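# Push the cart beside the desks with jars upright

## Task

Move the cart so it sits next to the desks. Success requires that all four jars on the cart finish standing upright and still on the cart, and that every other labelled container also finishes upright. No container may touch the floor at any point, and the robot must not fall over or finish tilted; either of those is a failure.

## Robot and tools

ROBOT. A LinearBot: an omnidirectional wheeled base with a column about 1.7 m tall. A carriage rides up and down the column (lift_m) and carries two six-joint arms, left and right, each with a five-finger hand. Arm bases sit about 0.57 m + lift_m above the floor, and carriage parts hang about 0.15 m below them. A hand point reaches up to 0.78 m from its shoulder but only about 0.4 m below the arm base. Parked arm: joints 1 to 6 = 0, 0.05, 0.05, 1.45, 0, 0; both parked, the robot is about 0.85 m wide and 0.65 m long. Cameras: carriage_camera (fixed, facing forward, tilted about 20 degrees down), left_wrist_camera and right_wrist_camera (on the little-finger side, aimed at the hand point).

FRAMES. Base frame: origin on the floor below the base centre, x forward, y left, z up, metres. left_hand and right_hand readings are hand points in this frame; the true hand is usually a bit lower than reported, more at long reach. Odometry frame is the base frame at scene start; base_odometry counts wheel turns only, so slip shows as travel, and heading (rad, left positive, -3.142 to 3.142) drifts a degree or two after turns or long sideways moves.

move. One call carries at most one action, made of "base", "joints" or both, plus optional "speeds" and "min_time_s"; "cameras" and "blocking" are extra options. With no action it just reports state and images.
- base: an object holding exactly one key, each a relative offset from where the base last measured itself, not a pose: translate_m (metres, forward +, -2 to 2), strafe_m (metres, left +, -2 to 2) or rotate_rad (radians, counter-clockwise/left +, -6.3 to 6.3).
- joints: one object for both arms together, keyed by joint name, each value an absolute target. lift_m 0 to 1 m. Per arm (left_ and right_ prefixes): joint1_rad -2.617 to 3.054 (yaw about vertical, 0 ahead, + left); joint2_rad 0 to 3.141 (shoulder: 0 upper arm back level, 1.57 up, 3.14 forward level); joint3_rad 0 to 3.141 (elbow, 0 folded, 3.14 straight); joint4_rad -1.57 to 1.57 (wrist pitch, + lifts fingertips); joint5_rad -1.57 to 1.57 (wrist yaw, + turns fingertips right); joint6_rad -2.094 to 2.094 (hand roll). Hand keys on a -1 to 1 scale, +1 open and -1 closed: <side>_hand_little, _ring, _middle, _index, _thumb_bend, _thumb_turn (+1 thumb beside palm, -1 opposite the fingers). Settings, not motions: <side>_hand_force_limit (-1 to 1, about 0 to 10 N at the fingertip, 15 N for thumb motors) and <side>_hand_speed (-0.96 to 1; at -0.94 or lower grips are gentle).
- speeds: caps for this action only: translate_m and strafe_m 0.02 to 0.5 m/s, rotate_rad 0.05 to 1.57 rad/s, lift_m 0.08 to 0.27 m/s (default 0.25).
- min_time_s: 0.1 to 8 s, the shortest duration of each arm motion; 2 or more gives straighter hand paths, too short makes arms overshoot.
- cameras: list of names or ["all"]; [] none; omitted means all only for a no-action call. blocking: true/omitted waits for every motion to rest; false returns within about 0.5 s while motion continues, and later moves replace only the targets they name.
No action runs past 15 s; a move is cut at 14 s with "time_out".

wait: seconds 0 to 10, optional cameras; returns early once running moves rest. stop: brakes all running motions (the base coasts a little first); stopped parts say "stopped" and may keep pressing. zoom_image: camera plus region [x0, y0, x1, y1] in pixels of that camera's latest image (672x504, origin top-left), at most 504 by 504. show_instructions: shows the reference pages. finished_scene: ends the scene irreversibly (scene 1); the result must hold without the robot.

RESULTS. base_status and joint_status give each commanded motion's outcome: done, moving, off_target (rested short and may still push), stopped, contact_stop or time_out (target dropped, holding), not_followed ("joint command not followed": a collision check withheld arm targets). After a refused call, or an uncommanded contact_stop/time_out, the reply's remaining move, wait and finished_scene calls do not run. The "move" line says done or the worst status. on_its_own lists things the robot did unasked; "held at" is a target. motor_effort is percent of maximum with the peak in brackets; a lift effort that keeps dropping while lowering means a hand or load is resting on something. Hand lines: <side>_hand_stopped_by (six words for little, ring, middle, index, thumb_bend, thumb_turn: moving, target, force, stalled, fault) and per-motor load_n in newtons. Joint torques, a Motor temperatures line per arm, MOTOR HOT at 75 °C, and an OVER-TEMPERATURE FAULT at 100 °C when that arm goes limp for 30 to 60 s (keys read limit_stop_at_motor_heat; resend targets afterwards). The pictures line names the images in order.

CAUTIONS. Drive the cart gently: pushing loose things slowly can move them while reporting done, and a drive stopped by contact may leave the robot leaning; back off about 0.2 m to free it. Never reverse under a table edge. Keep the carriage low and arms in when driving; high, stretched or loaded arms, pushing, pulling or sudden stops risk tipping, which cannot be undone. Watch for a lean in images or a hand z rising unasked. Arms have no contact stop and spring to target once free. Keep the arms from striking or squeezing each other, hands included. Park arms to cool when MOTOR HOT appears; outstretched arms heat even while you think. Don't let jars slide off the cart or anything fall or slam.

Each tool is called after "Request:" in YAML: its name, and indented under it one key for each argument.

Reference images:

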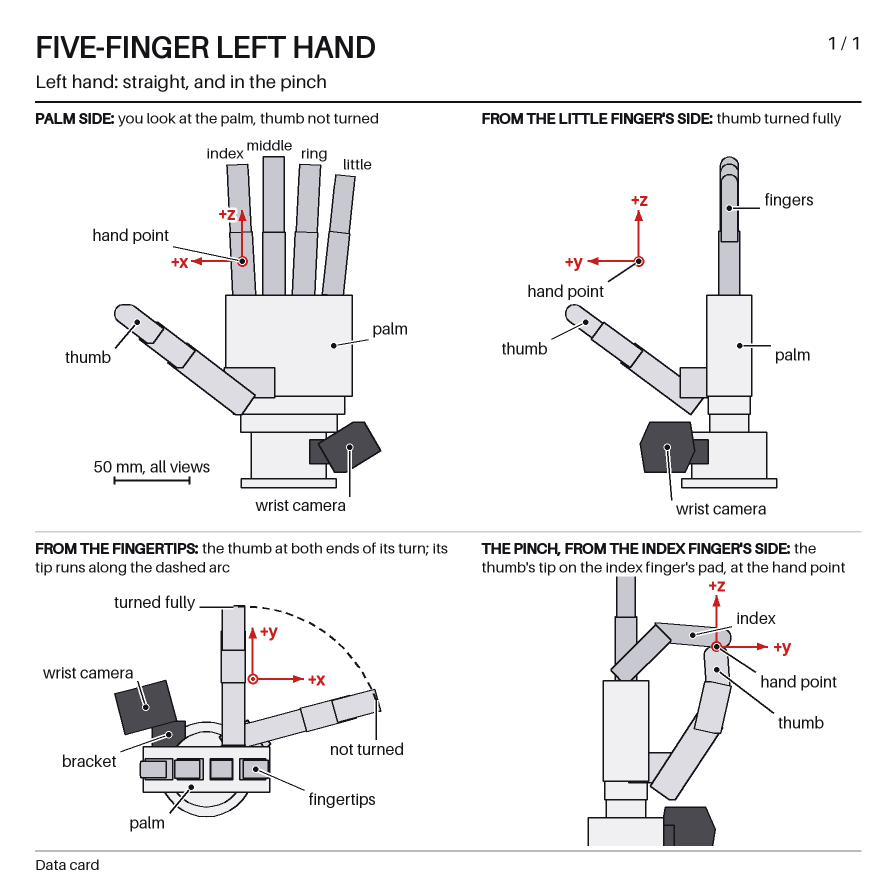

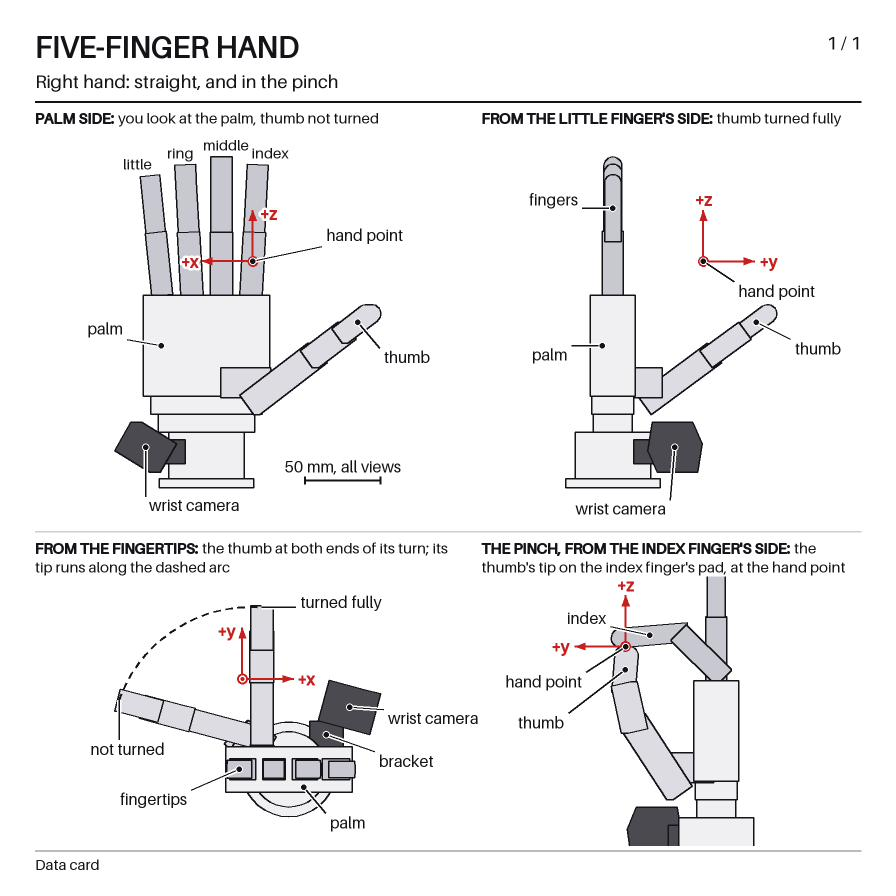

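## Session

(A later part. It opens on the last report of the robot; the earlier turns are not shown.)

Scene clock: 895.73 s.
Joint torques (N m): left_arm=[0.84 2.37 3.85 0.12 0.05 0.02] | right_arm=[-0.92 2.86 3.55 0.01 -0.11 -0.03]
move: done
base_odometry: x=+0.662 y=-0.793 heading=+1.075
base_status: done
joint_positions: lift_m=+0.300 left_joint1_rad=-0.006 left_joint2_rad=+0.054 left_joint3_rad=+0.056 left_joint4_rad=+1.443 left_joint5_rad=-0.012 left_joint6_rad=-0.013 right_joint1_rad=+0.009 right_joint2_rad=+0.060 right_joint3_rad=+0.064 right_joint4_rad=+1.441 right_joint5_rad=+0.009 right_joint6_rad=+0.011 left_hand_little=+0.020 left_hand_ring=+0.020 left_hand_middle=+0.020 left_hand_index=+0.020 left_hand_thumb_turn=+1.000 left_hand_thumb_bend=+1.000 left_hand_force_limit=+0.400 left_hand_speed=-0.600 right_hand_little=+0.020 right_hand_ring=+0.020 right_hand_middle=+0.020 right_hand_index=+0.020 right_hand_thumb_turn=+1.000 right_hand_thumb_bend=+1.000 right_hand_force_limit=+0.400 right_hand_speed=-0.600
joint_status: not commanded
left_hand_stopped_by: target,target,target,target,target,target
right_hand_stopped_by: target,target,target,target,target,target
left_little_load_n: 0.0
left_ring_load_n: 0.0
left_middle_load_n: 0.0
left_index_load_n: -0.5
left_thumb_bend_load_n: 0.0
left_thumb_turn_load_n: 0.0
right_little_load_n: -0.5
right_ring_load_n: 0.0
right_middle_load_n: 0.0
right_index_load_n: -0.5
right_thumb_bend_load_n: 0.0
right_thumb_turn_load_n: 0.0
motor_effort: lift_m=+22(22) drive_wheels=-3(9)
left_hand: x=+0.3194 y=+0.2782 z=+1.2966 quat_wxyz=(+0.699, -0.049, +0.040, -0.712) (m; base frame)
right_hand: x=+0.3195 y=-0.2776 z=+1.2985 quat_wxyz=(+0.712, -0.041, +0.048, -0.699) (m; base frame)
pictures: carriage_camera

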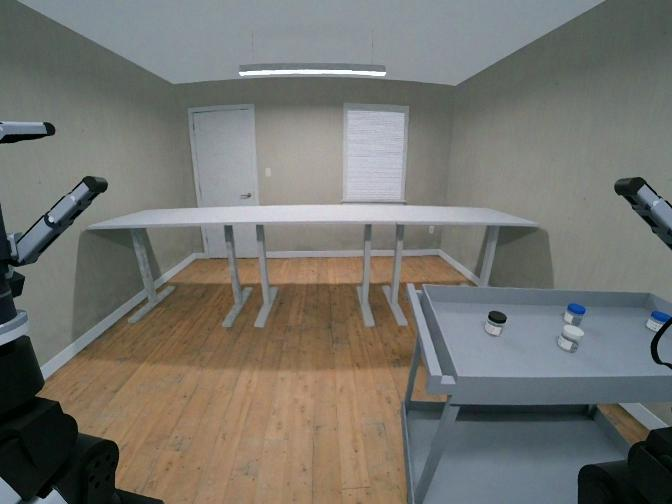

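Request:
move:
  base: {"translate_m": -0.04}
  speeds: {"translate_m":0.1}
  cameras: []

Request:
move:
  base: {"strafe_m": -0.6}
  speeds: {"strafe_m":0.15}
  cameras: ["carriage_camera"]

Request:
zoom_image:
  camera: "carriage_camera"
  region: [90, 250, 590, 504]

Scene clock: 903.50 s.
Joint torques (N m): left_arm=[0.81 2.5 3.92 0.1 0.05 0.03] | right_arm=[-1.11 2.74 3.6 -0.01 -0.11 -0.02]
move: done
base_odometry: x=+0.644 y=-0.828 heading=+1.075
base_status: done
joint_positions: lift_m=+0.300 left_joint1_rad=-0.006 left_joint2_rad=+0.053 left_joint3_rad=+0.056 left_joint4_rad=+1.446 left_joint5_rad=-0.012 left_joint6_rad=-0.013 right_joint1_rad=+0.009 right_joint2_rad=+0.060 right_joint3_rad=+0.064 right_joint4_rad=+1.444 right_joint5_rad=+0.009 right_joint6_rad=+0.011 left_hand_little=+0.020 left_hand_ring=+0.020 left_hand_middle=+0.020 left_hand_index=+0.020 left_hand_thumb_turn=+1.000 left_hand_thumb_bend=+1.000 left_hand_force_limit=+0.400 left_hand_speed=-0.600 right_hand_little=+0.020 right_hand_ring=+0.020 right_hand_middle=+0.020 right_hand_index=+0.020 right_hand_thumb_turn=+1.000 right_hand_thumb_bend=+1.000 right_hand_force_limit=+0.400 right_hand_speed=-0.600
joint_status: not commanded
left_hand_stopped_by: target,target,target,target,target,target
right_hand_stopped_by: target,target,target,target,target,target
left_little_load_n: 0.0
left_ring_load_n: 0.0
left_middle_load_n: 0.0
left_index_load_n: 0.0
left_thumb_bend_load_n: 0.0
left_thumb_turn_load_n: 0.0
right_little_load_n: 0.0
right_ring_load_n: 0.0
right_middle_load_n: 0.0
right_index_load_n: 0.0
right_thumb_bend_load_n: 0.0
right_thumb_turn_load_n: 0.0
motor_effort: lift_m=+22(22) drive_wheels=-2(8)
left_hand: x=+0.3183 y=+0.2782 z=+1.2969 quat_wxyz=(+0.700, -0.047, +0.039, -0.712) (m; base frame)
right_hand: x=+0.3187 y=-0.2776 z=+1.2988 quat_wxyz=(+0.713, -0.040, +0.047, -0.699) (m; base frame)
pictures: none
No camera images: "cameras" was empty.

Scene clock: 908.40 s.
Joint torques (N m): left_arm=[0.75 2.45 3.84 0.08 0.03 0.02] | right_arm=[-1.11 2.69 3.64 0 -0.14 -0.02]
move: done
base_odometry: x=+1.171 y=-1.114 heading=+1.075
base_status: done
joint_positions: lift_m=+0.300 left_joint1_rad=-0.005 left_joint2_rad=+0.053 left_joint3_rad=+0.056 left_joint4_rad=+1.446 left_joint5_rad=-0.010 left_joint6_rad=-0.013 right_joint1_rad=+0.009 right_joint2_rad=+0.060 right_joint3_rad=+0.064 right_joint4_rad=+1.444 right_joint5_rad=+0.009 right_joint6_rad=+0.011 left_hand_little=+0.020 left_hand_ring=+0.020 left_hand_middle=+0.020 left_hand_index=+0.020 left_hand_thumb_turn=+1.000 left_hand_thumb_bend=+1.000 left_hand_force_limit=+0.400 left_hand_speed=-0.600 right_hand_little=+0.020 right_hand_ring=+0.020 right_hand_middle=+0.020 right_hand_index=+0.020 right_hand_thumb_turn=+1.000 right_hand_thumb_bend=+1.000 right_hand_force_limit=+0.400 right_hand_speed=-0.600
joint_status: not commanded
left_hand_stopped_by: target,target,target,target,target,target
right_hand_stopped_by: target,target,target,target,target,target
left_little_load_n: 0.0
left_ring_load_n: 0.0
left_middle_load_n: 0.0
left_index_load_n: 0.0
left_thumb_bend_load_n: 0.0
left_thumb_turn_load_n: -0.5
right_little_load_n: 0.0
right_ring_load_n: 0.0
right_middle_load_n: 0.0
right_index_load_n: 0.0
right_thumb_bend_load_n: 0.0
right_thumb_turn_load_n: 0.0
motor_effort: lift_m=+22(22) drive_wheels=-3(8)
left_hand: x=+0.3183 y=+0.2781 z=+1.2969 quat_wxyz=(+0.700, -0.047, +0.039, -0.712) (m; base frame)
right_hand: x=+0.3187 y=-0.2776 z=+1.2988 quat_wxyz=(+0.713, -0.040, +0.047, -0.699) (m; base frame)
pictures: carriage_camera

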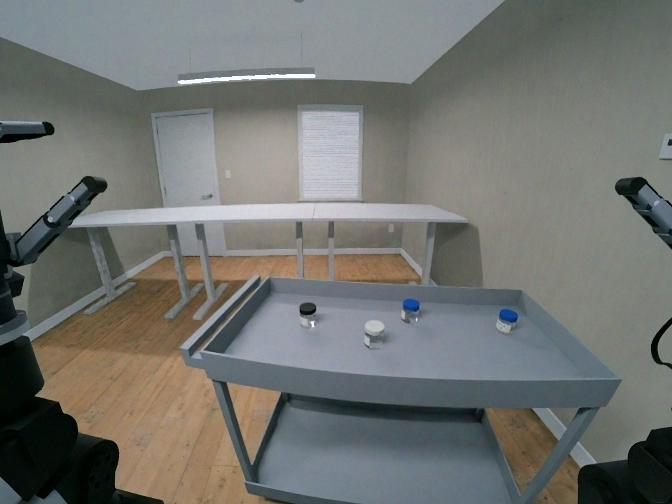

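Scaled by 1.008.

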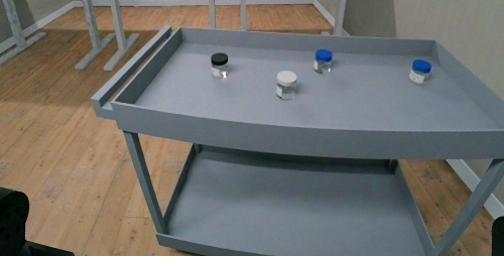

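Request:
move:
  base: {"strafe_m": -0.12}
  speeds: {"strafe_m":0.15}
  joints: {"lift_m":0.68,"left_hand_little":-1,"left_hand_ring":-1,"left_hand_middle":-1,"left_hand_index":-1,"right_hand_little":-1,"right_hand_ring":-1,"right_hand_middle":-1,"right_hand_index":-1}
  cameras: []

Request:
move:
  joints: {"left_joint2_rad":1.82,"left_joint3_rad":0.575,"left_joint4_rad":-0.324,"right_joint2_rad":1.82,"right_joint3_rad":0.575,"right_joint4_rad":-0.324}
  min_time_s: 3.5
  cameras: ["all"]

Scene clock: 928.27 s.
Joint torques (N m): left_arm=[0.62 2.63 4.27 0.13 0.01 0.02] | right_arm=[-1.1 3 3.89 0 -0.14 -0.03]
move: done
base_odometry: x=+1.277 y=-1.171 heading=+1.075
base_status: done
joint_positions: lift_m=+0.680 left_joint1_rad=-0.004 left_joint2_rad=+0.051 left_joint3_rad=+0.051 left_joint4_rad=+1.446 left_joint5_rad=-0.009 left_joint6_rad=-0.013 right_joint1_rad=+0.009 right_joint2_rad=+0.057 right_joint3_rad=+0.059 right_joint4_rad=+1.444 right_joint5_rad=+0.009 right_joint6_rad=+0.011 left_hand_little=-1.000 left_hand_ring=-1.000 left_hand_middle=-1.000 left_hand_index=-1.000 left_hand_thumb_turn=+1.000 left_hand_thumb_bend=+1.000 left_hand_force_limit=+0.400 left_hand_speed=-0.600 right_hand_little=-1.000 right_hand_ring=-1.000 right_hand_middle=-1.000 right_hand_index=-1.000 right_hand_thumb_turn=+1.000 right_hand_thumb_bend=+1.000 right_hand_force_limit=+0.400 right_hand_speed=-0.600
joint_status: all done
left_hand_stopped_by: target,target,target,target,target,target
right_hand_stopped_by: target,target,target,target,target,target
left_little_load_n: 0.0
left_ring_load_n: 0.0
left_middle_load_n: 0.0
left_index_load_n: 0.0
left_thumb_bend_load_n: 0.0
left_thumb_turn_load_n: 0.0
right_little_load_n: 0.0
right_ring_load_n: 0.0
right_middle_load_n: 0.0
right_index_load_n: 0.0
right_thumb_bend_load_n: 0.0
right_thumb_turn_load_n: 0.0
motor_effort: lift_m=+21(29) drive_wheels=-3(9)
left_hand: x=+0.3193 y=+0.2779 z=+1.6753 quat_wxyz=(+0.700, -0.048, +0.041, -0.711) (m; base frame)
right_hand: x=+0.3190 y=-0.2775 z=+1.6776 quat_wxyz=(+0.713, -0.041, +0.047, -0.699) (m; base frame)
pictures: none
No camera images: "cameras" was empty.

Scene clock: 932.07 s.
Joint torques (N m): left_arm=[0.66 -3.52 3.97 0.01 0.02 0.02] | right_arm=[-1.02 -5.37 4.62 0.04 -0.11 -0.01]
move: done
base_odometry: x=+1.277 y=-1.171 heading=+1.075
base_status: not commanded
joint_positions: lift_m=+0.680 left_joint1_rad=-0.004 left_joint2_rad=+1.816 left_joint3_rad=+0.557 left_joint4_rad=-0.309 left_joint5_rad=-0.009 left_joint6_rad=-0.013 right_joint1_rad=+0.009 right_joint2_rad=+1.807 right_joint3_rad=+0.555 right_joint4_rad=-0.306 right_joint5_rad=+0.009 right_joint6_rad=+0.011 left_hand_little=-1.000 left_hand_ring=-1.000 left_hand_middle=-1.000 left_hand_index=-1.000 left_hand_thumb_turn=+1.000 left_hand_thumb_bend=+1.000 left_hand_force_limit=+0.400 left_hand_speed=-0.600 right_hand_little=-1.000 right_hand_ring=-1.000 right_hand_middle=-1.000 right_hand_index=-1.000 right_hand_thumb_turn=+1.000 right_hand_thumb_bend=+1.000 right_hand_force_limit=+0.400 right_hand_speed=-0.600
joint_status: all done
left_hand_stopped_by: target,target,target,target,target,target
right_hand_stopped_by: target,target,target,target,target,target
left_little_load_n: 0.0
left_ring_load_n: 0.0
left_middle_load_n: 0.0
left_index_load_n: 0.0
left_thumb_bend_load_n: 0.0
left_thumb_turn_load_n: 0.0
right_little_load_n: 0.0
right_ring_load_n: 0.0
right_middle_load_n: 0.5
right_index_load_n: 0.0
right_thumb_bend_load_n: 0.0
right_thumb_turn_load_n: -0.5
motor_effort: lift_m=+22(22) drive_wheels=-3(3)
left_hand: x=+0.3824 y=+0.2776 z=+1.1156 quat_wxyz=(+0.004, -0.710, +0.704, +0.002) (m; base frame)
right_hand: x=+0.3840 y=-0.2769 z=+1.1166 quat_wxyz=(+0.001, -0.706, +0.708, -0.008) (m; base frame)
pictures: carriage_camera, left_wrist_camera, right_wrist_camera

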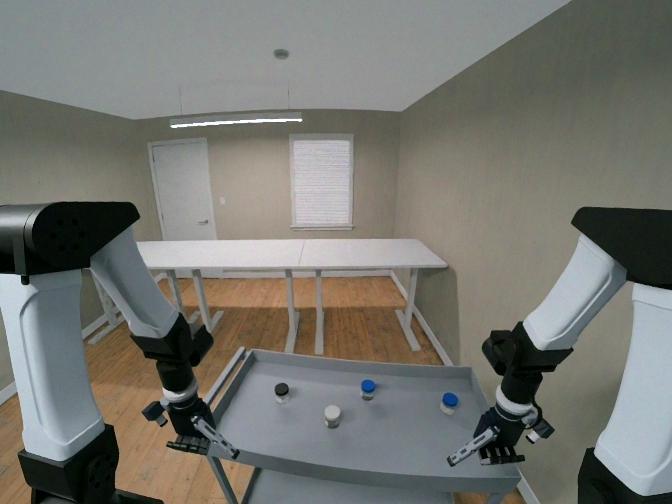

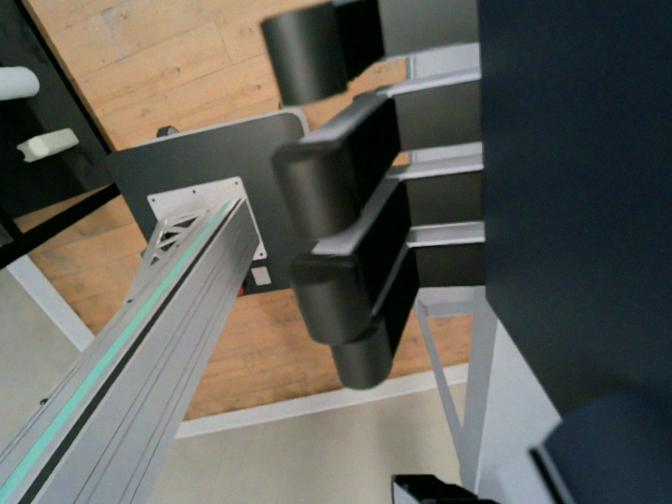

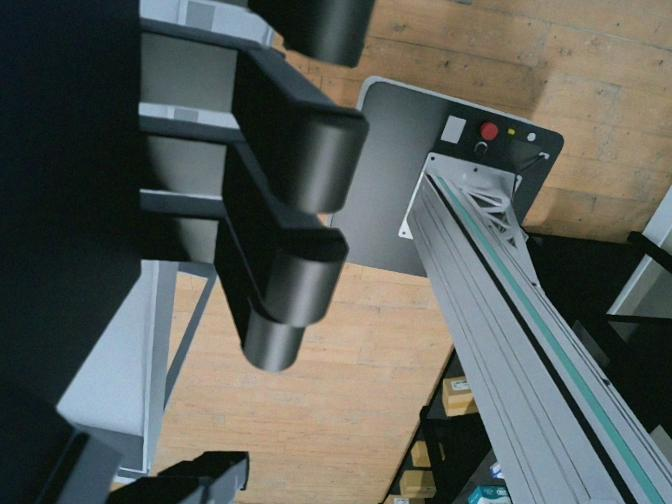

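Request:
zoom_image:
  camera: "left_wrist_camera"
  region: [0, 0, 320, 300]

Request:
zoom_image:
  camera: "right_wrist_camera"
  region: [330, 50, 672, 504]

Scaled by 1.575.

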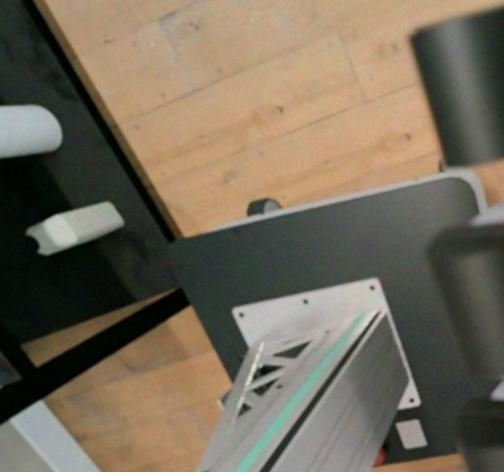

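Scaled by 1.110.

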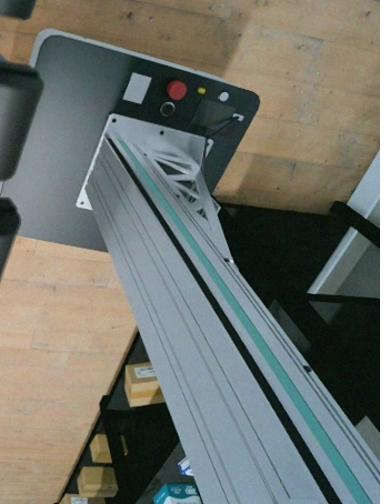

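Request:
move:
  joints: {"left_joint2_rad":1.72,"left_joint4_rad":-0.40,"right_joint2_rad":1.72,"right_joint4_rad":-0.40}
  min_time_s: 1
  cameras: []

Request:
move:
  joints: {"lift_m":0.4}
  speeds: {"lift_m":0.15}
  cameras: ["all"]

Scene clock: 947.80 s.
Joint torques (N m): left_arm=[0.62 -5.18 4.21 0.11 0.02 0.02] | right_arm=[-1.13 -8.94 4.81 0.02 -0.09 -0.02]
move: done
base_odometry: x=+1.277 y=-1.171 heading=+1.075
base_status: not commanded
joint_positions: lift_m=+0.680 left_joint1_rad=-0.004 left_joint2_rad=+1.741 left_joint3_rad=+0.557 left_joint4_rad=-0.385 left_joint5_rad=-0.009 left_joint6_rad=-0.013 right_joint1_rad=+0.009 right_joint2_rad=+1.746 right_joint3_rad=+0.555 right_joint4_rad=-0.383 right_joint5_rad=+0.009 right_joint6_rad=+0.011 left_hand_little=-1.000 left_hand_ring=-1.000 left_hand_middle=-1.000 left_hand_index=-1.000 left_hand_thumb_turn=+1.000 left_hand_thumb_bend=+1.000 left_hand_force_limit=+0.400 left_hand_speed=-0.600 right_hand_little=-1.000 right_hand_ring=-1.000 right_hand_middle=-1.000 right_hand_index=-1.000 right_hand_thumb_turn=+1.000 right_hand_thumb_bend=+1.000 right_hand_force_limit=+0.400 right_hand_speed=-0.600
joint_status: all done
left_hand_stopped_by: target,target,target,target,target,target
right_hand_stopped_by: target,target,target,target,target,target
left_little_load_n: 0.0
left_ring_load_n: 0.0
left_middle_load_n: 0.0
left_index_load_n: 0.0
left_thumb_bend_load_n: 0.0
left_thumb_turn_load_n: 0.5
right_little_load_n: 0.0
right_ring_load_n: 0.0
right_middle_load_n: 0.0
right_index_load_n: 0.0
right_thumb_bend_load_n: -0.5
right_thumb_turn_load_n: 0.0
motor_effort: lift_m=+22(22) drive_wheels=-3(3)
left_hand: x=+0.3785 y=+0.2777 z=+1.1303 quat_wxyz=(+0.004, -0.710, +0.704, +0.003) (m; base frame)
right_hand: x=+0.3769 y=-0.2770 z=+1.1293 quat_wxyz=(-0.004, -0.706, +0.708, -0.002) (m; base frame)
pictures: none
No camera images: "cameras" was empty.

Scene clock: 950.10 s.
Joint torques (N m): left_arm=[0.64 -4.68 4.18 0.14 0.03 0.02] | right_arm=[-1.06 -8.13 4.6 0.06 -0.09 -0.02]
move: done
base_odometry: x=+1.277 y=-1.171 heading=+1.075
base_status: not commanded
joint_positions: lift_m=+0.400 left_joint1_rad=-0.004 left_joint2_rad=+1.734 left_joint3_rad=+0.560 left_joint4_rad=-0.390 left_joint5_rad=-0.009 left_joint6_rad=-0.013 right_joint1_rad=+0.009 right_joint2_rad=+1.738 right_joint3_rad=+0.558 right_joint4_rad=-0.387 right_joint5_rad=+0.009 right_joint6_rad=+0.011 left_hand_little=-1.000 left_hand_ring=-1.000 left_hand_middle=-1.000 left_hand_index=-1.000 left_hand_thumb_turn=+1.000 left_hand_thumb_bend=+1.000 left_hand_force_limit=+0.400 left_hand_speed=-0.600 right_hand_little=-1.000 right_hand_ring=-1.000 right_hand_middle=-1.000 right_hand_index=-1.000 right_hand_thumb_turn=+1.000 right_hand_thumb_bend=+1.000 right_hand_force_limit=+0.400 right_hand_speed=-0.600
joint_status: all done
left_hand_stopped_by: target,target,target,target,target,target
right_hand_stopped_by: target,target,target,target,target,target
left_little_load_n: 0.0
left_ring_load_n: 0.0
left_middle_load_n: 0.0
left_index_load_n: 0.0
left_thumb_bend_load_n: 0.0
left_thumb_turn_load_n: 0.0
right_little_load_n: 0.0
right_ring_load_n: 0.0
right_middle_load_n: 0.0
right_index_load_n: 0.0
right_thumb_bend_load_n: 0.0
right_thumb_turn_load_n: 0.0
motor_effort: lift_m=+23(28) drive_wheels=-3(3)
left_hand: x=+0.3799 y=+0.2777 z=+0.8516 quat_wxyz=(+0.005, -0.710, +0.704, +0.001) (m; base frame)
right_hand: x=+0.3790 y=-0.2770 z=+0.8508 quat_wxyz=(-0.002, -0.706, +0.708, -0.005) (m; base frame)
pictures: carriage_camera, left_wrist_camera, right_wrist_camera

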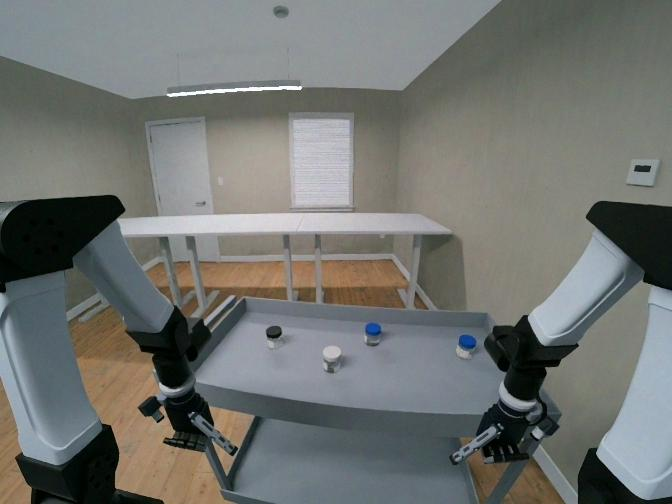

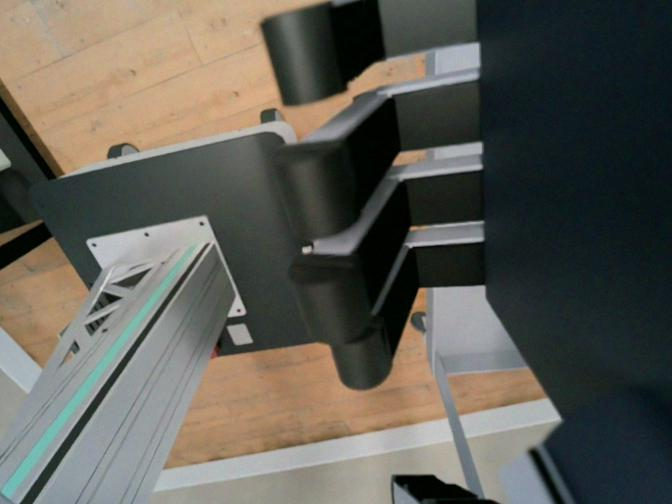

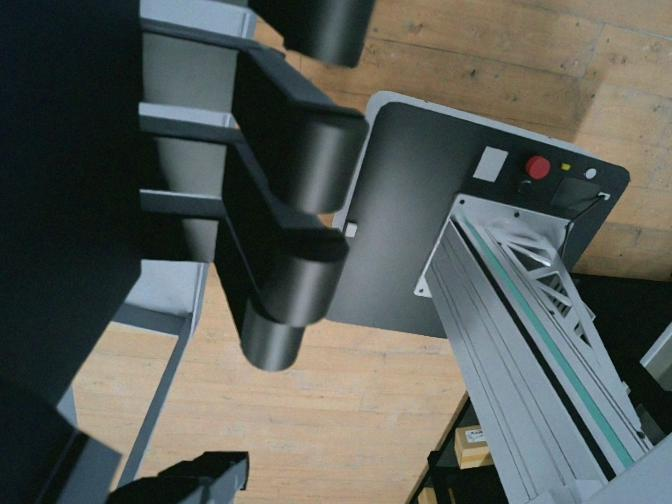

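Request:
move:
  joints: {"lift_m":0.235}
  speeds: {"lift_m":0.12}
  cameras: ["all"]

Scene clock: 953.67 s.
Joint torques (N m): left_arm=[0.65 -4.59 3.9 0.17 0.01 0.03] | right_arm=[-1.06 -7.91 4.55 0.08 -0.11 -0.02]
move: done
base_odometry: x=+1.277 y=-1.171 heading=+1.075
base_status: not commanded
joint_positions: lift_m=+0.235 left_joint1_rad=-0.004 left_joint2_rad=+1.733 left_joint3_rad=+0.561 left_joint4_rad=-0.392 left_joint5_rad=-0.009 left_joint6_rad=-0.013 right_joint1_rad=+0.009 right_joint2_rad=+1.736 right_joint3_rad=+0.559 right_joint4_rad=-0.388 right_joint5_rad=+0.009 right_joint6_rad=+0.011 left_hand_little=-1.000 left_hand_ring=-1.000 left_hand_middle=-1.000 left_hand_index=-1.000 left_hand_thumb_turn=+1.000 left_hand_thumb_bend=+1.000 left_hand_force_limit=+0.400 left_hand_speed=-0.600 right_hand_little=-1.000 right_hand_ring=-1.000 right_hand_middle=-1.000 right_hand_index=-1.000 right_hand_thumb_turn=+1.000 right_hand_thumb_bend=+1.000 right_hand_force_limit=+0.400 right_hand_speed=-0.600
joint_status: all done
left_hand_stopped_by: target,target,target,target,target,target
right_hand_stopped_by: target,target,target,target,target,target
left_little_load_n: 0.0
left_ring_load_n: 0.0
left_middle_load_n: 0.0
left_index_load_n: 0.5
left_thumb_bend_load_n: 0.0
left_thumb_turn_load_n: 0.0
right_little_load_n: 0.0
right_ring_load_n: 0.0
right_middle_load_n: 0.0
right_index_load_n: 0.0
right_thumb_bend_load_n: 0.0
right_thumb_turn_load_n: 0.0
motor_effort: lift_m=+23(27) drive_wheels=-3(3)
left_hand: x=+0.3801 y=+0.2777 z=+0.6869 quat_wxyz=(+0.006, -0.710, +0.704, +0.001) (m; base frame)
right_hand: x=+0.3792 y=-0.2770 z=+0.6862 quat_wxyz=(-0.001, -0.706, +0.708, -0.005) (m; base frame)
pictures: carriage_camera, left_wrist_camera, right_wrist_camera

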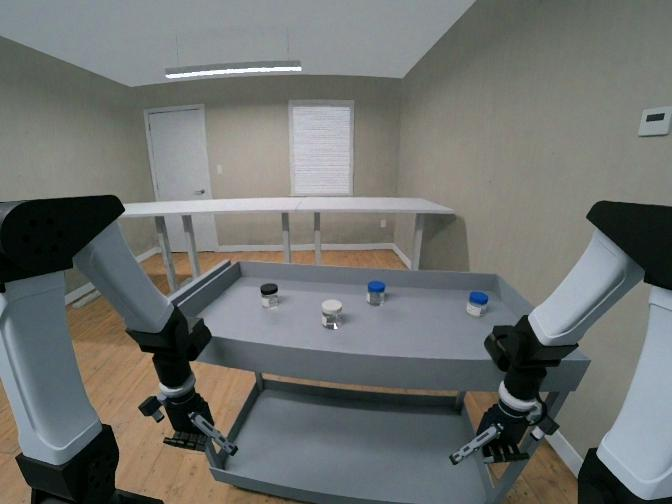

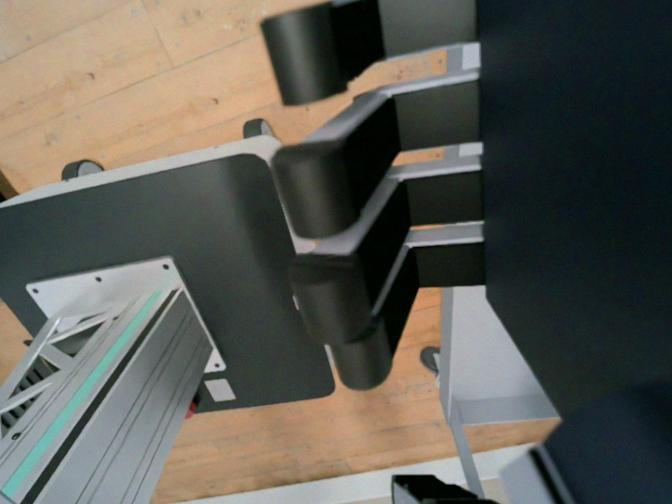

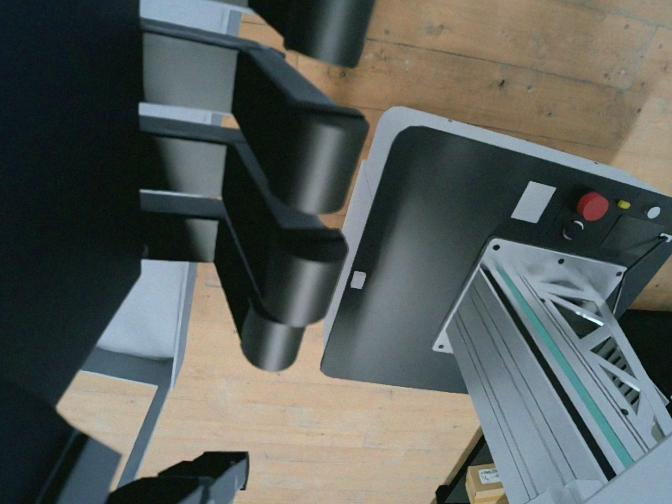

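Request:
move:
  base: {"strafe_m": -0.07}
  speeds: {"strafe_m":0.1}
  cameras: []

Request:
move:
  base: {"translate_m": 0.12}
  speeds: {"translate_m":0.06}
  cameras: ["all"]

Scene clock: 962.17 s.
Joint torques (N m): left_arm=[0.5 -4.41 3.97 0.15 0.03 0.02] | right_arm=[-1.05 -7.97 4.52 0.1 -0.09 -0.03]
move: done
base_odometry: x=+1.338 y=-1.205 heading=+1.075
base_status: done
joint_positions: lift_m=+0.235 left_joint1_rad=-0.002 left_joint2_rad=+1.733 left_joint3_rad=+0.561 left_joint4_rad=-0.392 left_joint5_rad=-0.009 left_joint6_rad=-0.013 right_joint1_rad=+0.009 right_joint2_rad=+1.736 right_joint3_rad=+0.559 right_joint4_rad=-0.389 right_joint5_rad=+0.009 right_joint6_rad=+0.011 left_hand_little=-1.000 left_hand_ring=-1.000 left_hand_middle=-1.000 left_hand_index=-1.000 left_hand_thumb_turn=+1.000 left_hand_thumb_bend=+1.000 left_hand_force_limit=+0.400 left_hand_speed=-0.600 right_hand_little=-1.000 right_hand_ring=-1.000 right_hand_middle=-1.000 right_hand_index=-1.000 right_hand_thumb_turn=+1.000 right_hand_thumb_bend=+1.000 right_hand_force_limit=+0.400 right_hand_speed=-0.600
joint_status: not commanded
left_hand_stopped_by: target,target,target,target,target,target
right_hand_stopped_by: target,target,target,target,target,target
left_little_load_n: 0.0
left_ring_load_n: 0.0
left_middle_load_n: 0.0
left_index_load_n: -0.5
left_thumb_bend_load_n: 0.0
left_thumb_turn_load_n: 0.0
right_little_load_n: 0.0
right_ring_load_n: 0.0
right_middle_load_n: 0.0
right_index_load_n: 0.0
right_thumb_bend_load_n: 0.0
right_thumb_turn_load_n: 0.0
motor_effort: lift_m=+23(23) drive_wheels=-3(9)
left_hand: x=+0.3801 y=+0.2779 z=+0.6869 quat_wxyz=(+0.005, -0.711, +0.703, +0.001) (m; base frame)
right_hand: x=+0.3791 y=-0.2769 z=+0.6862 quat_wxyz=(-0.001, -0.706, +0.708, -0.005) (m; base frame)
pictures: none
No camera images: "cameras" was empty.

Scene clock: 964.70 s.
Joint torques (N m): left_arm=[0.23 -4.38 4.07 0.46 0.02 0.02] | right_arm=[-0.79 -7.92 4.33 0.2 -0.09 -0.03]
move: done
base_odometry: x=+1.396 y=-1.100 heading=+1.074
base_status: done
joint_positions: lift_m=+0.235 left_joint1_rad=+0.001 left_joint2_rad=+1.733 left_joint3_rad=+0.559 left_joint4_rad=-0.426 left_joint5_rad=-0.009 left_joint6_rad=-0.013 right_joint1_rad=+0.009 right_joint2_rad=+1.736 right_joint3_rad=+0.562 right_joint4_rad=-0.401 right_joint5_rad=+0.008 right_joint6_rad=+0.010 left_hand_little=-1.000 left_hand_ring=-1.000 left_hand_middle=-1.000 left_hand_index=-1.000 left_hand_thumb_turn=+1.000 left_hand_thumb_bend=+1.000 left_hand_force_limit=+0.400 left_hand_speed=-0.600 right_hand_little=-1.000 right_hand_ring=-1.000 right_hand_middle=-1.000 right_hand_index=-1.000 right_hand_thumb_turn=+1.000 right_hand_thumb_bend=+1.000 right_hand_force_limit=+0.400 right_hand_speed=-0.600
joint_status: not commanded
left_hand_stopped_by: target,target,target,target,target,target
right_hand_stopped_by: target,target,target,target,target,target
left_little_load_n: 0.0
left_ring_load_n: 0.0
left_middle_load_n: 0.0
left_index_load_n: 0.0
left_thumb_bend_load_n: 0.0
left_thumb_turn_load_n: 0.0
right_little_load_n: 0.0
right_ring_load_n: 0.0
right_middle_load_n: 0.0
right_index_load_n: 0.0
right_thumb_bend_load_n: 0.0
right_thumb_turn_load_n: 0.0
motor_effort: lift_m=+22(23) drive_wheels=-5(8)
left_hand: x=+0.3704 y=+0.2784 z=+0.6891 quat_wxyz=(-0.007, -0.712, +0.702, +0.013) (m; base frame)
right_hand: x=+0.3773 y=-0.2769 z=+0.6873 quat_wxyz=(-0.005, -0.706, +0.708, -0.001) (m; base frame)
pictures: carriage_camera, left_wrist_camera, right_wrist_camera

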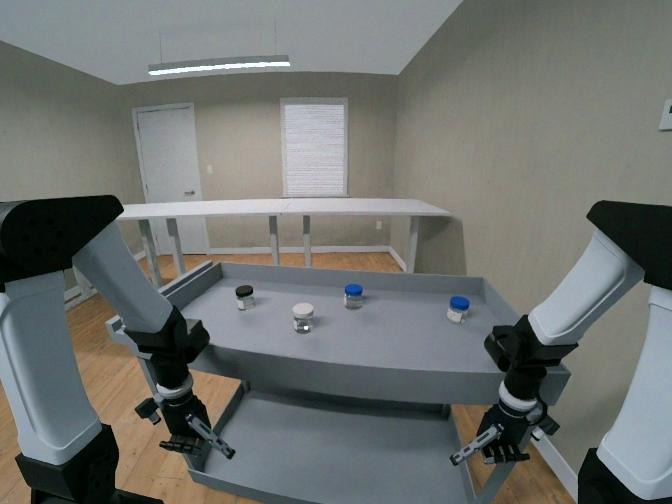

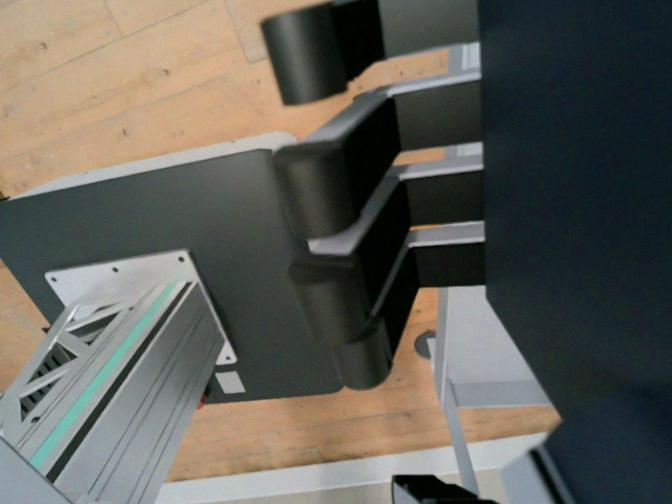

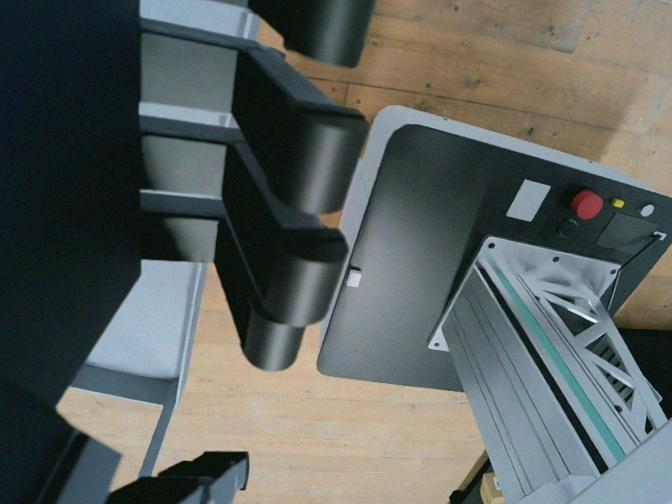

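Request:
move:
  base: {"translate_m": 0.3}
  speeds: {"translate_m":0.08}
  cameras: ["all"]

Scene clock: 972.00 s.
Joint torques (N m): left_arm=[0.05 -4.25 4.18 0.44 0.02 0.03] | right_arm=[-1.05 -8.01 4.16 0.12 -0.11 0]
Motor temperatures (°C): left_arm=[27 40 38 37 26 27] | right_arm=[28 48 34 29 28 27]
move: done
base_odometry: x=+1.539 y=-0.836 heading=+1.074
base_status: done
joint_positions: lift_m=+0.235 left_joint1_rad=+0.002 left_joint2_rad=+1.730 left_joint3_rad=+0.559 left_joint4_rad=-0.416 left_joint5_rad=-0.009 left_joint6_rad=-0.013 right_joint1_rad=+0.009 right_joint2_rad=+1.736 right_joint3_rad=+0.562 right_joint4_rad=-0.400 right_joint5_rad=+0.008 right_joint6_rad=+0.010 left_hand_little=-1.000 left_hand_ring=-1.000 left_hand_middle=-1.000 left_hand_index=-1.000 left_hand_thumb_turn=+1.000 left_hand_thumb_bend=+1.000 left_hand_force_limit=+0.400 left_hand_speed=-0.600 right_hand_little=-1.000 right_hand_ring=-1.000 right_hand_middle=-1.000 right_hand_index=-1.000 right_hand_thumb_turn=+1.000 right_hand_thumb_bend=+1.000 right_hand_force_limit=+0.400 right_hand_speed=-0.600
joint_status: not commanded
left_hand_stopped_by: target,target,target,target,target,target
right_hand_stopped_by: target,target,target,target,target,target
left_little_load_n: 0.0
left_ring_load_n: 0.0
left_middle_load_n: 0.0
left_index_load_n: 0.0
left_thumb_bend_load_n: 0.0
left_thumb_turn_load_n: 0.0
right_little_load_n: 0.0
right_ring_load_n: 0.0
right_middle_load_n: 0.0
right_index_load_n: 0.0
right_thumb_bend_load_n: 0.0
right_thumb_turn_load_n: 0.0
motor_effort: lift_m=+22(22) drive_wheels=-4(12)
left_hand: x=+0.3739 y=+0.2785 z=+0.6888 quat_wxyz=(-0.002, -0.712, +0.702, +0.009) (m; base frame)
right_hand: x=+0.3775 y=-0.2769 z=+0.6872 quat_wxyz=(-0.004, -0.707, +0.708, -0.002) (m; base frame)
pictures: carriage_camera, left_wrist_camera, right_wrist_camera

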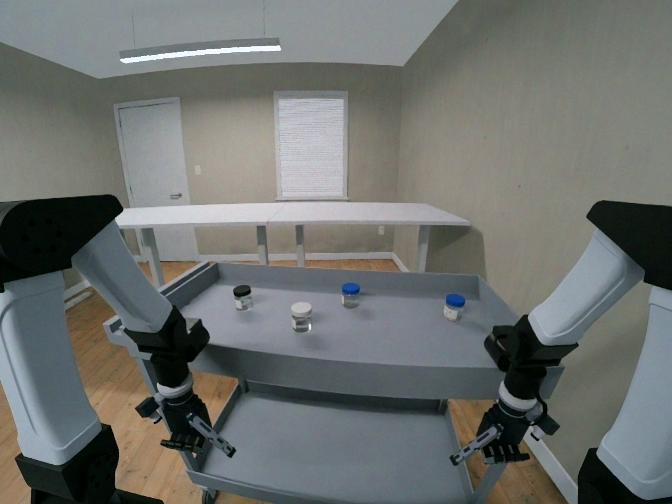

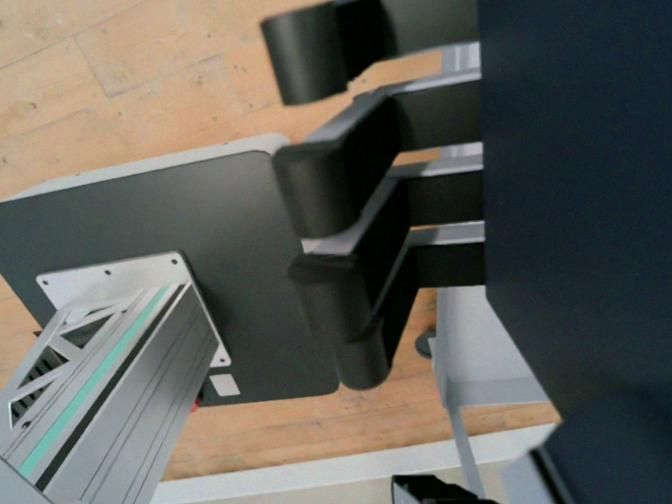

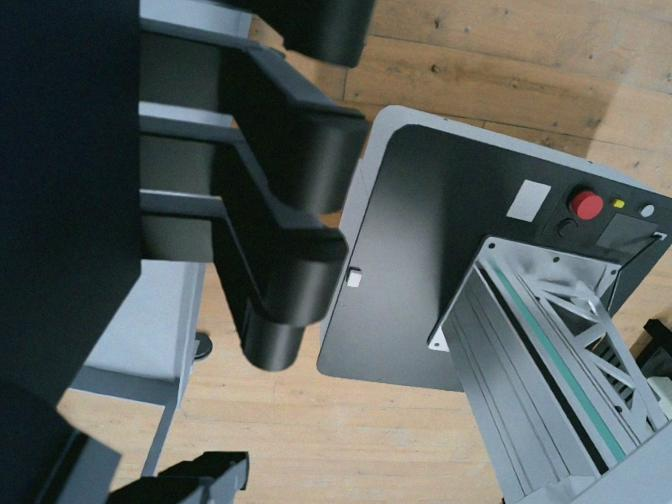

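Request:
zoom_image:
  camera: "carriage_camera"
  region: [100, 190, 300, 330]

Request:
zoom_image:
  camera: "carriage_camera"
  region: [290, 190, 490, 330]

Scaled by 2.520.

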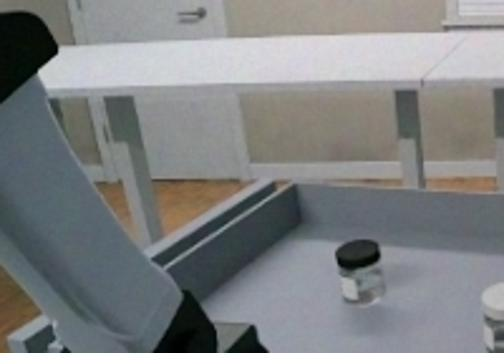

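Scaled by 2.520.

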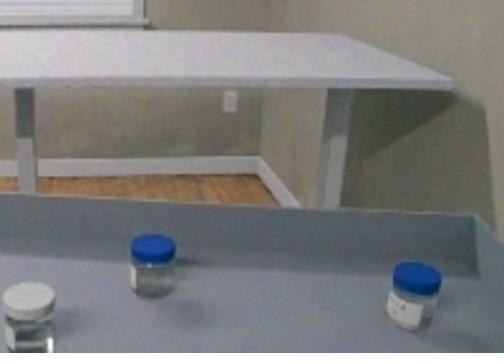

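Request:
move:
  base: {"rotate_rad": 0.06}
  speeds: {"rotate_rad":0.1}
  cameras: ["carriage_camera"]

Request:
zoom_image:
  camera: "carriage_camera"
  region: [90, 300, 290, 480]

Request:
zoom_image:
  camera: "carriage_camera"
  region: [430, 300, 630, 480]

Scene clock: 1002.80 s.
Joint torques (N m): left_arm=[0.09 -4.34 4.07 0.35 0 0.03] | right_arm=[-0.87 -7.94 4.45 0.17 -0.05 -0.03]
move: done
base_odometry: x=+1.539 y=-0.836 heading=+1.133
base_status: done
joint_positions: lift_m=+0.235 left_joint1_rad=+0.000 left_joint2_rad=+1.730 left_joint3_rad=+0.559 left_joint4_rad=-0.412 left_joint5_rad=-0.008 left_joint6_rad=-0.013 right_joint1_rad=+0.006 right_joint2_rad=+1.736 right_joint3_rad=+0.562 right_joint4_rad=-0.400 right_joint5_rad=+0.008 right_joint6_rad=+0.010 left_hand_little=-1.000 left_hand_ring=-1.000 left_hand_middle=-1.000 left_hand_index=-1.000 left_hand_thumb_turn=+1.000 left_hand_thumb_bend=+1.000 left_hand_force_limit=+0.400 left_hand_speed=-0.600 right_hand_little=-1.000 right_hand_ring=-1.000 right_hand_middle=-1.000 right_hand_index=-1.000 right_hand_thumb_turn=+1.000 right_hand_thumb_bend=+1.000 right_hand_force_limit=+0.400 right_hand_speed=-0.600
joint_status: not commanded
left_hand_stopped_by: target,target,target,target,target,target
right_hand_stopped_by: target,target,target,target,target,target
left_little_load_n: 0.0
left_ring_load_n: 0.0
left_middle_load_n: 0.0
left_index_load_n: 0.0
left_thumb_bend_load_n: 0.0
left_thumb_turn_load_n: 0.0
right_little_load_n: 0.0
right_ring_load_n: 0.0
right_middle_load_n: 0.0
right_index_load_n: 0.0
right_thumb_bend_load_n: 0.0
right_thumb_turn_load_n: 0.0
motor_effort: lift_m=+22(22) drive_wheels=-7(8)
left_hand: x=+0.3746 y=+0.2780 z=+0.6886 quat_wxyz=(-0.002, -0.712, +0.703, +0.007) (m; base frame)
right_hand: x=+0.3775 y=-0.2773 z=+0.6872 quat_wxyz=(-0.004, -0.706, +0.709, -0.002) (m; base frame)
pictures: carriage_camera

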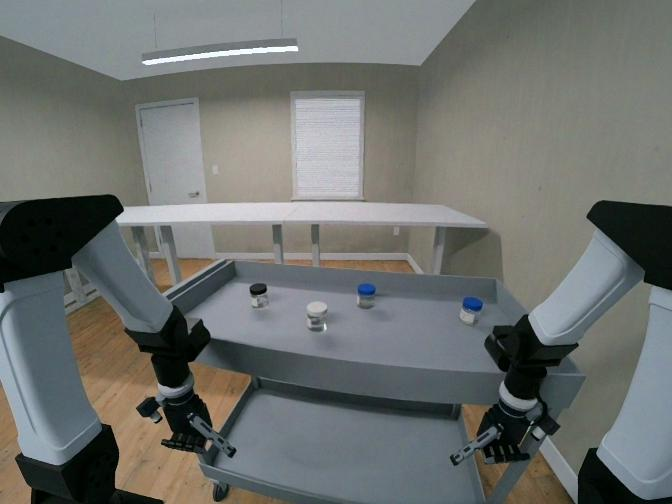

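Scaled by 2.520.

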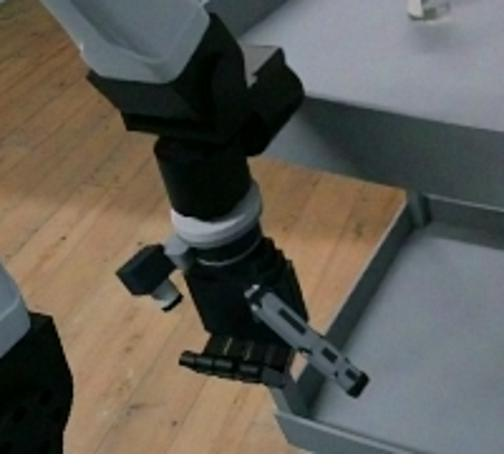

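Scaled by 2.520.

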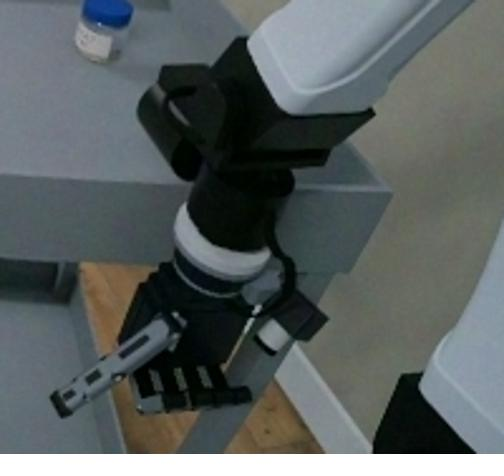

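Request:
move:
  joints: {"right_joint2_rad":1.87,"right_joint3_rad":0.79,"right_joint4_rad":-0.49}
  min_time_s: 3
  cameras: ["all"]

Scene clock: 1041.03 s.
Joint torques (N m): left_arm=[0.25 -4.3 4.1 0.36 0 0.02] | right_arm=[-0.76 -6.54 6.74 0.35 -0.1 -0.02]
move: done
base_odometry: x=+1.539 y=-0.836 heading=+1.133
base_status: not commanded
joint_positions: lift_m=+0.235 left_joint1_rad=+0.000 left_joint2_rad=+1.730 left_joint3_rad=+0.559 left_joint4_rad=-0.412 left_joint5_rad=-0.008 left_joint6_rad=-0.013 right_joint1_rad=+0.005 right_joint2_rad=+1.857 right_joint3_rad=+0.750 right_joint4_rad=-0.516 right_joint5_rad=+0.008 right_joint6_rad=+0.010 left_hand_little=-1.000 left_hand_ring=-1.000 left_hand_middle=-1.000 left_hand_index=-1.000 left_hand_thumb_turn=+1.000 left_hand_thumb_bend=+1.000 left_hand_force_limit=+0.400 left_hand_speed=-0.600 right_hand_little=-1.000 right_hand_ring=-1.000 right_hand_middle=-1.000 right_hand_index=-1.000 right_hand_thumb_turn=+1.000 right_hand_thumb_bend=+1.000 right_hand_force_limit=+0.400 right_hand_speed=-0.600
joint_status: all done
left_hand_stopped_by: target,target,target,target,target,target
right_hand_stopped_by: target,target,target,target,target,target
left_little_load_n: 0.0
left_ring_load_n: 0.0
left_middle_load_n: 0.0
left_index_load_n: 0.0
left_thumb_bend_load_n: 0.0
left_thumb_turn_load_n: 0.0
right_little_load_n: 0.0
right_ring_load_n: 0.0
right_middle_load_n: 0.0
right_index_load_n: 0.0
right_thumb_bend_load_n: 0.0
right_thumb_turn_load_n: 0.0
motor_effort: lift_m=+22(22) drive_wheels=-7(7)
left_hand: x=+0.3746 y=+0.2780 z=+0.6886 quat_wxyz=(-0.002, -0.712, +0.703, +0.007) (m; base frame)
right_hand: x=+0.4091 y=-0.2773 z=+0.6939 quat_wxyz=(-0.021, -0.705, +0.709, +0.015) (m; base frame)
pictures: carriage_camera, left_wrist_camera, right_wrist_camera

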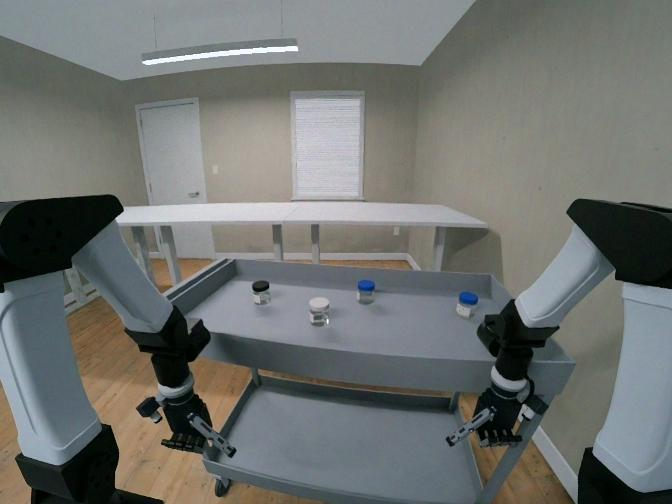

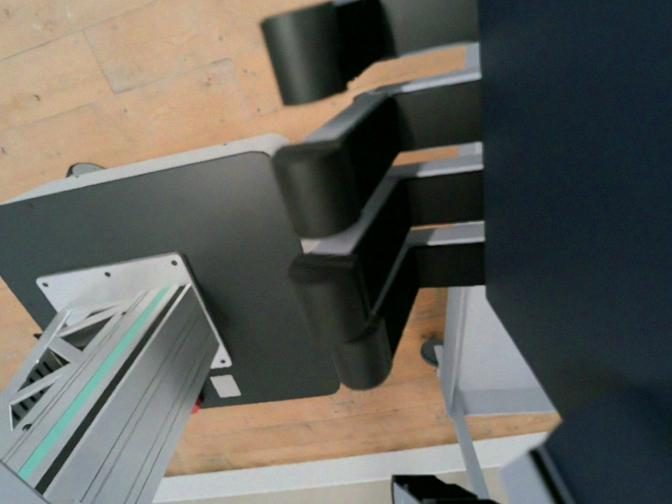

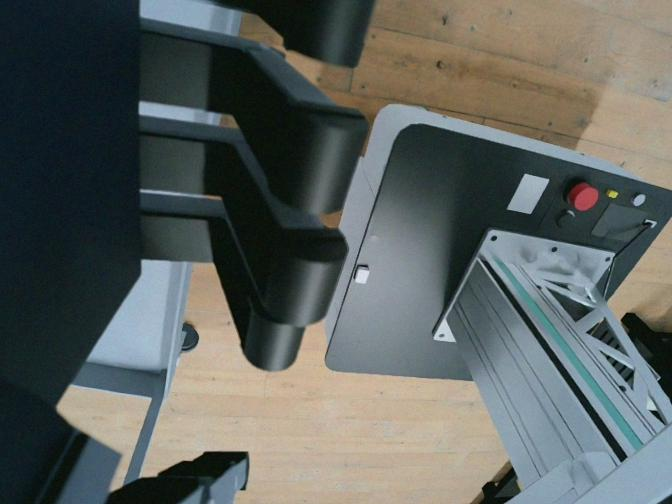

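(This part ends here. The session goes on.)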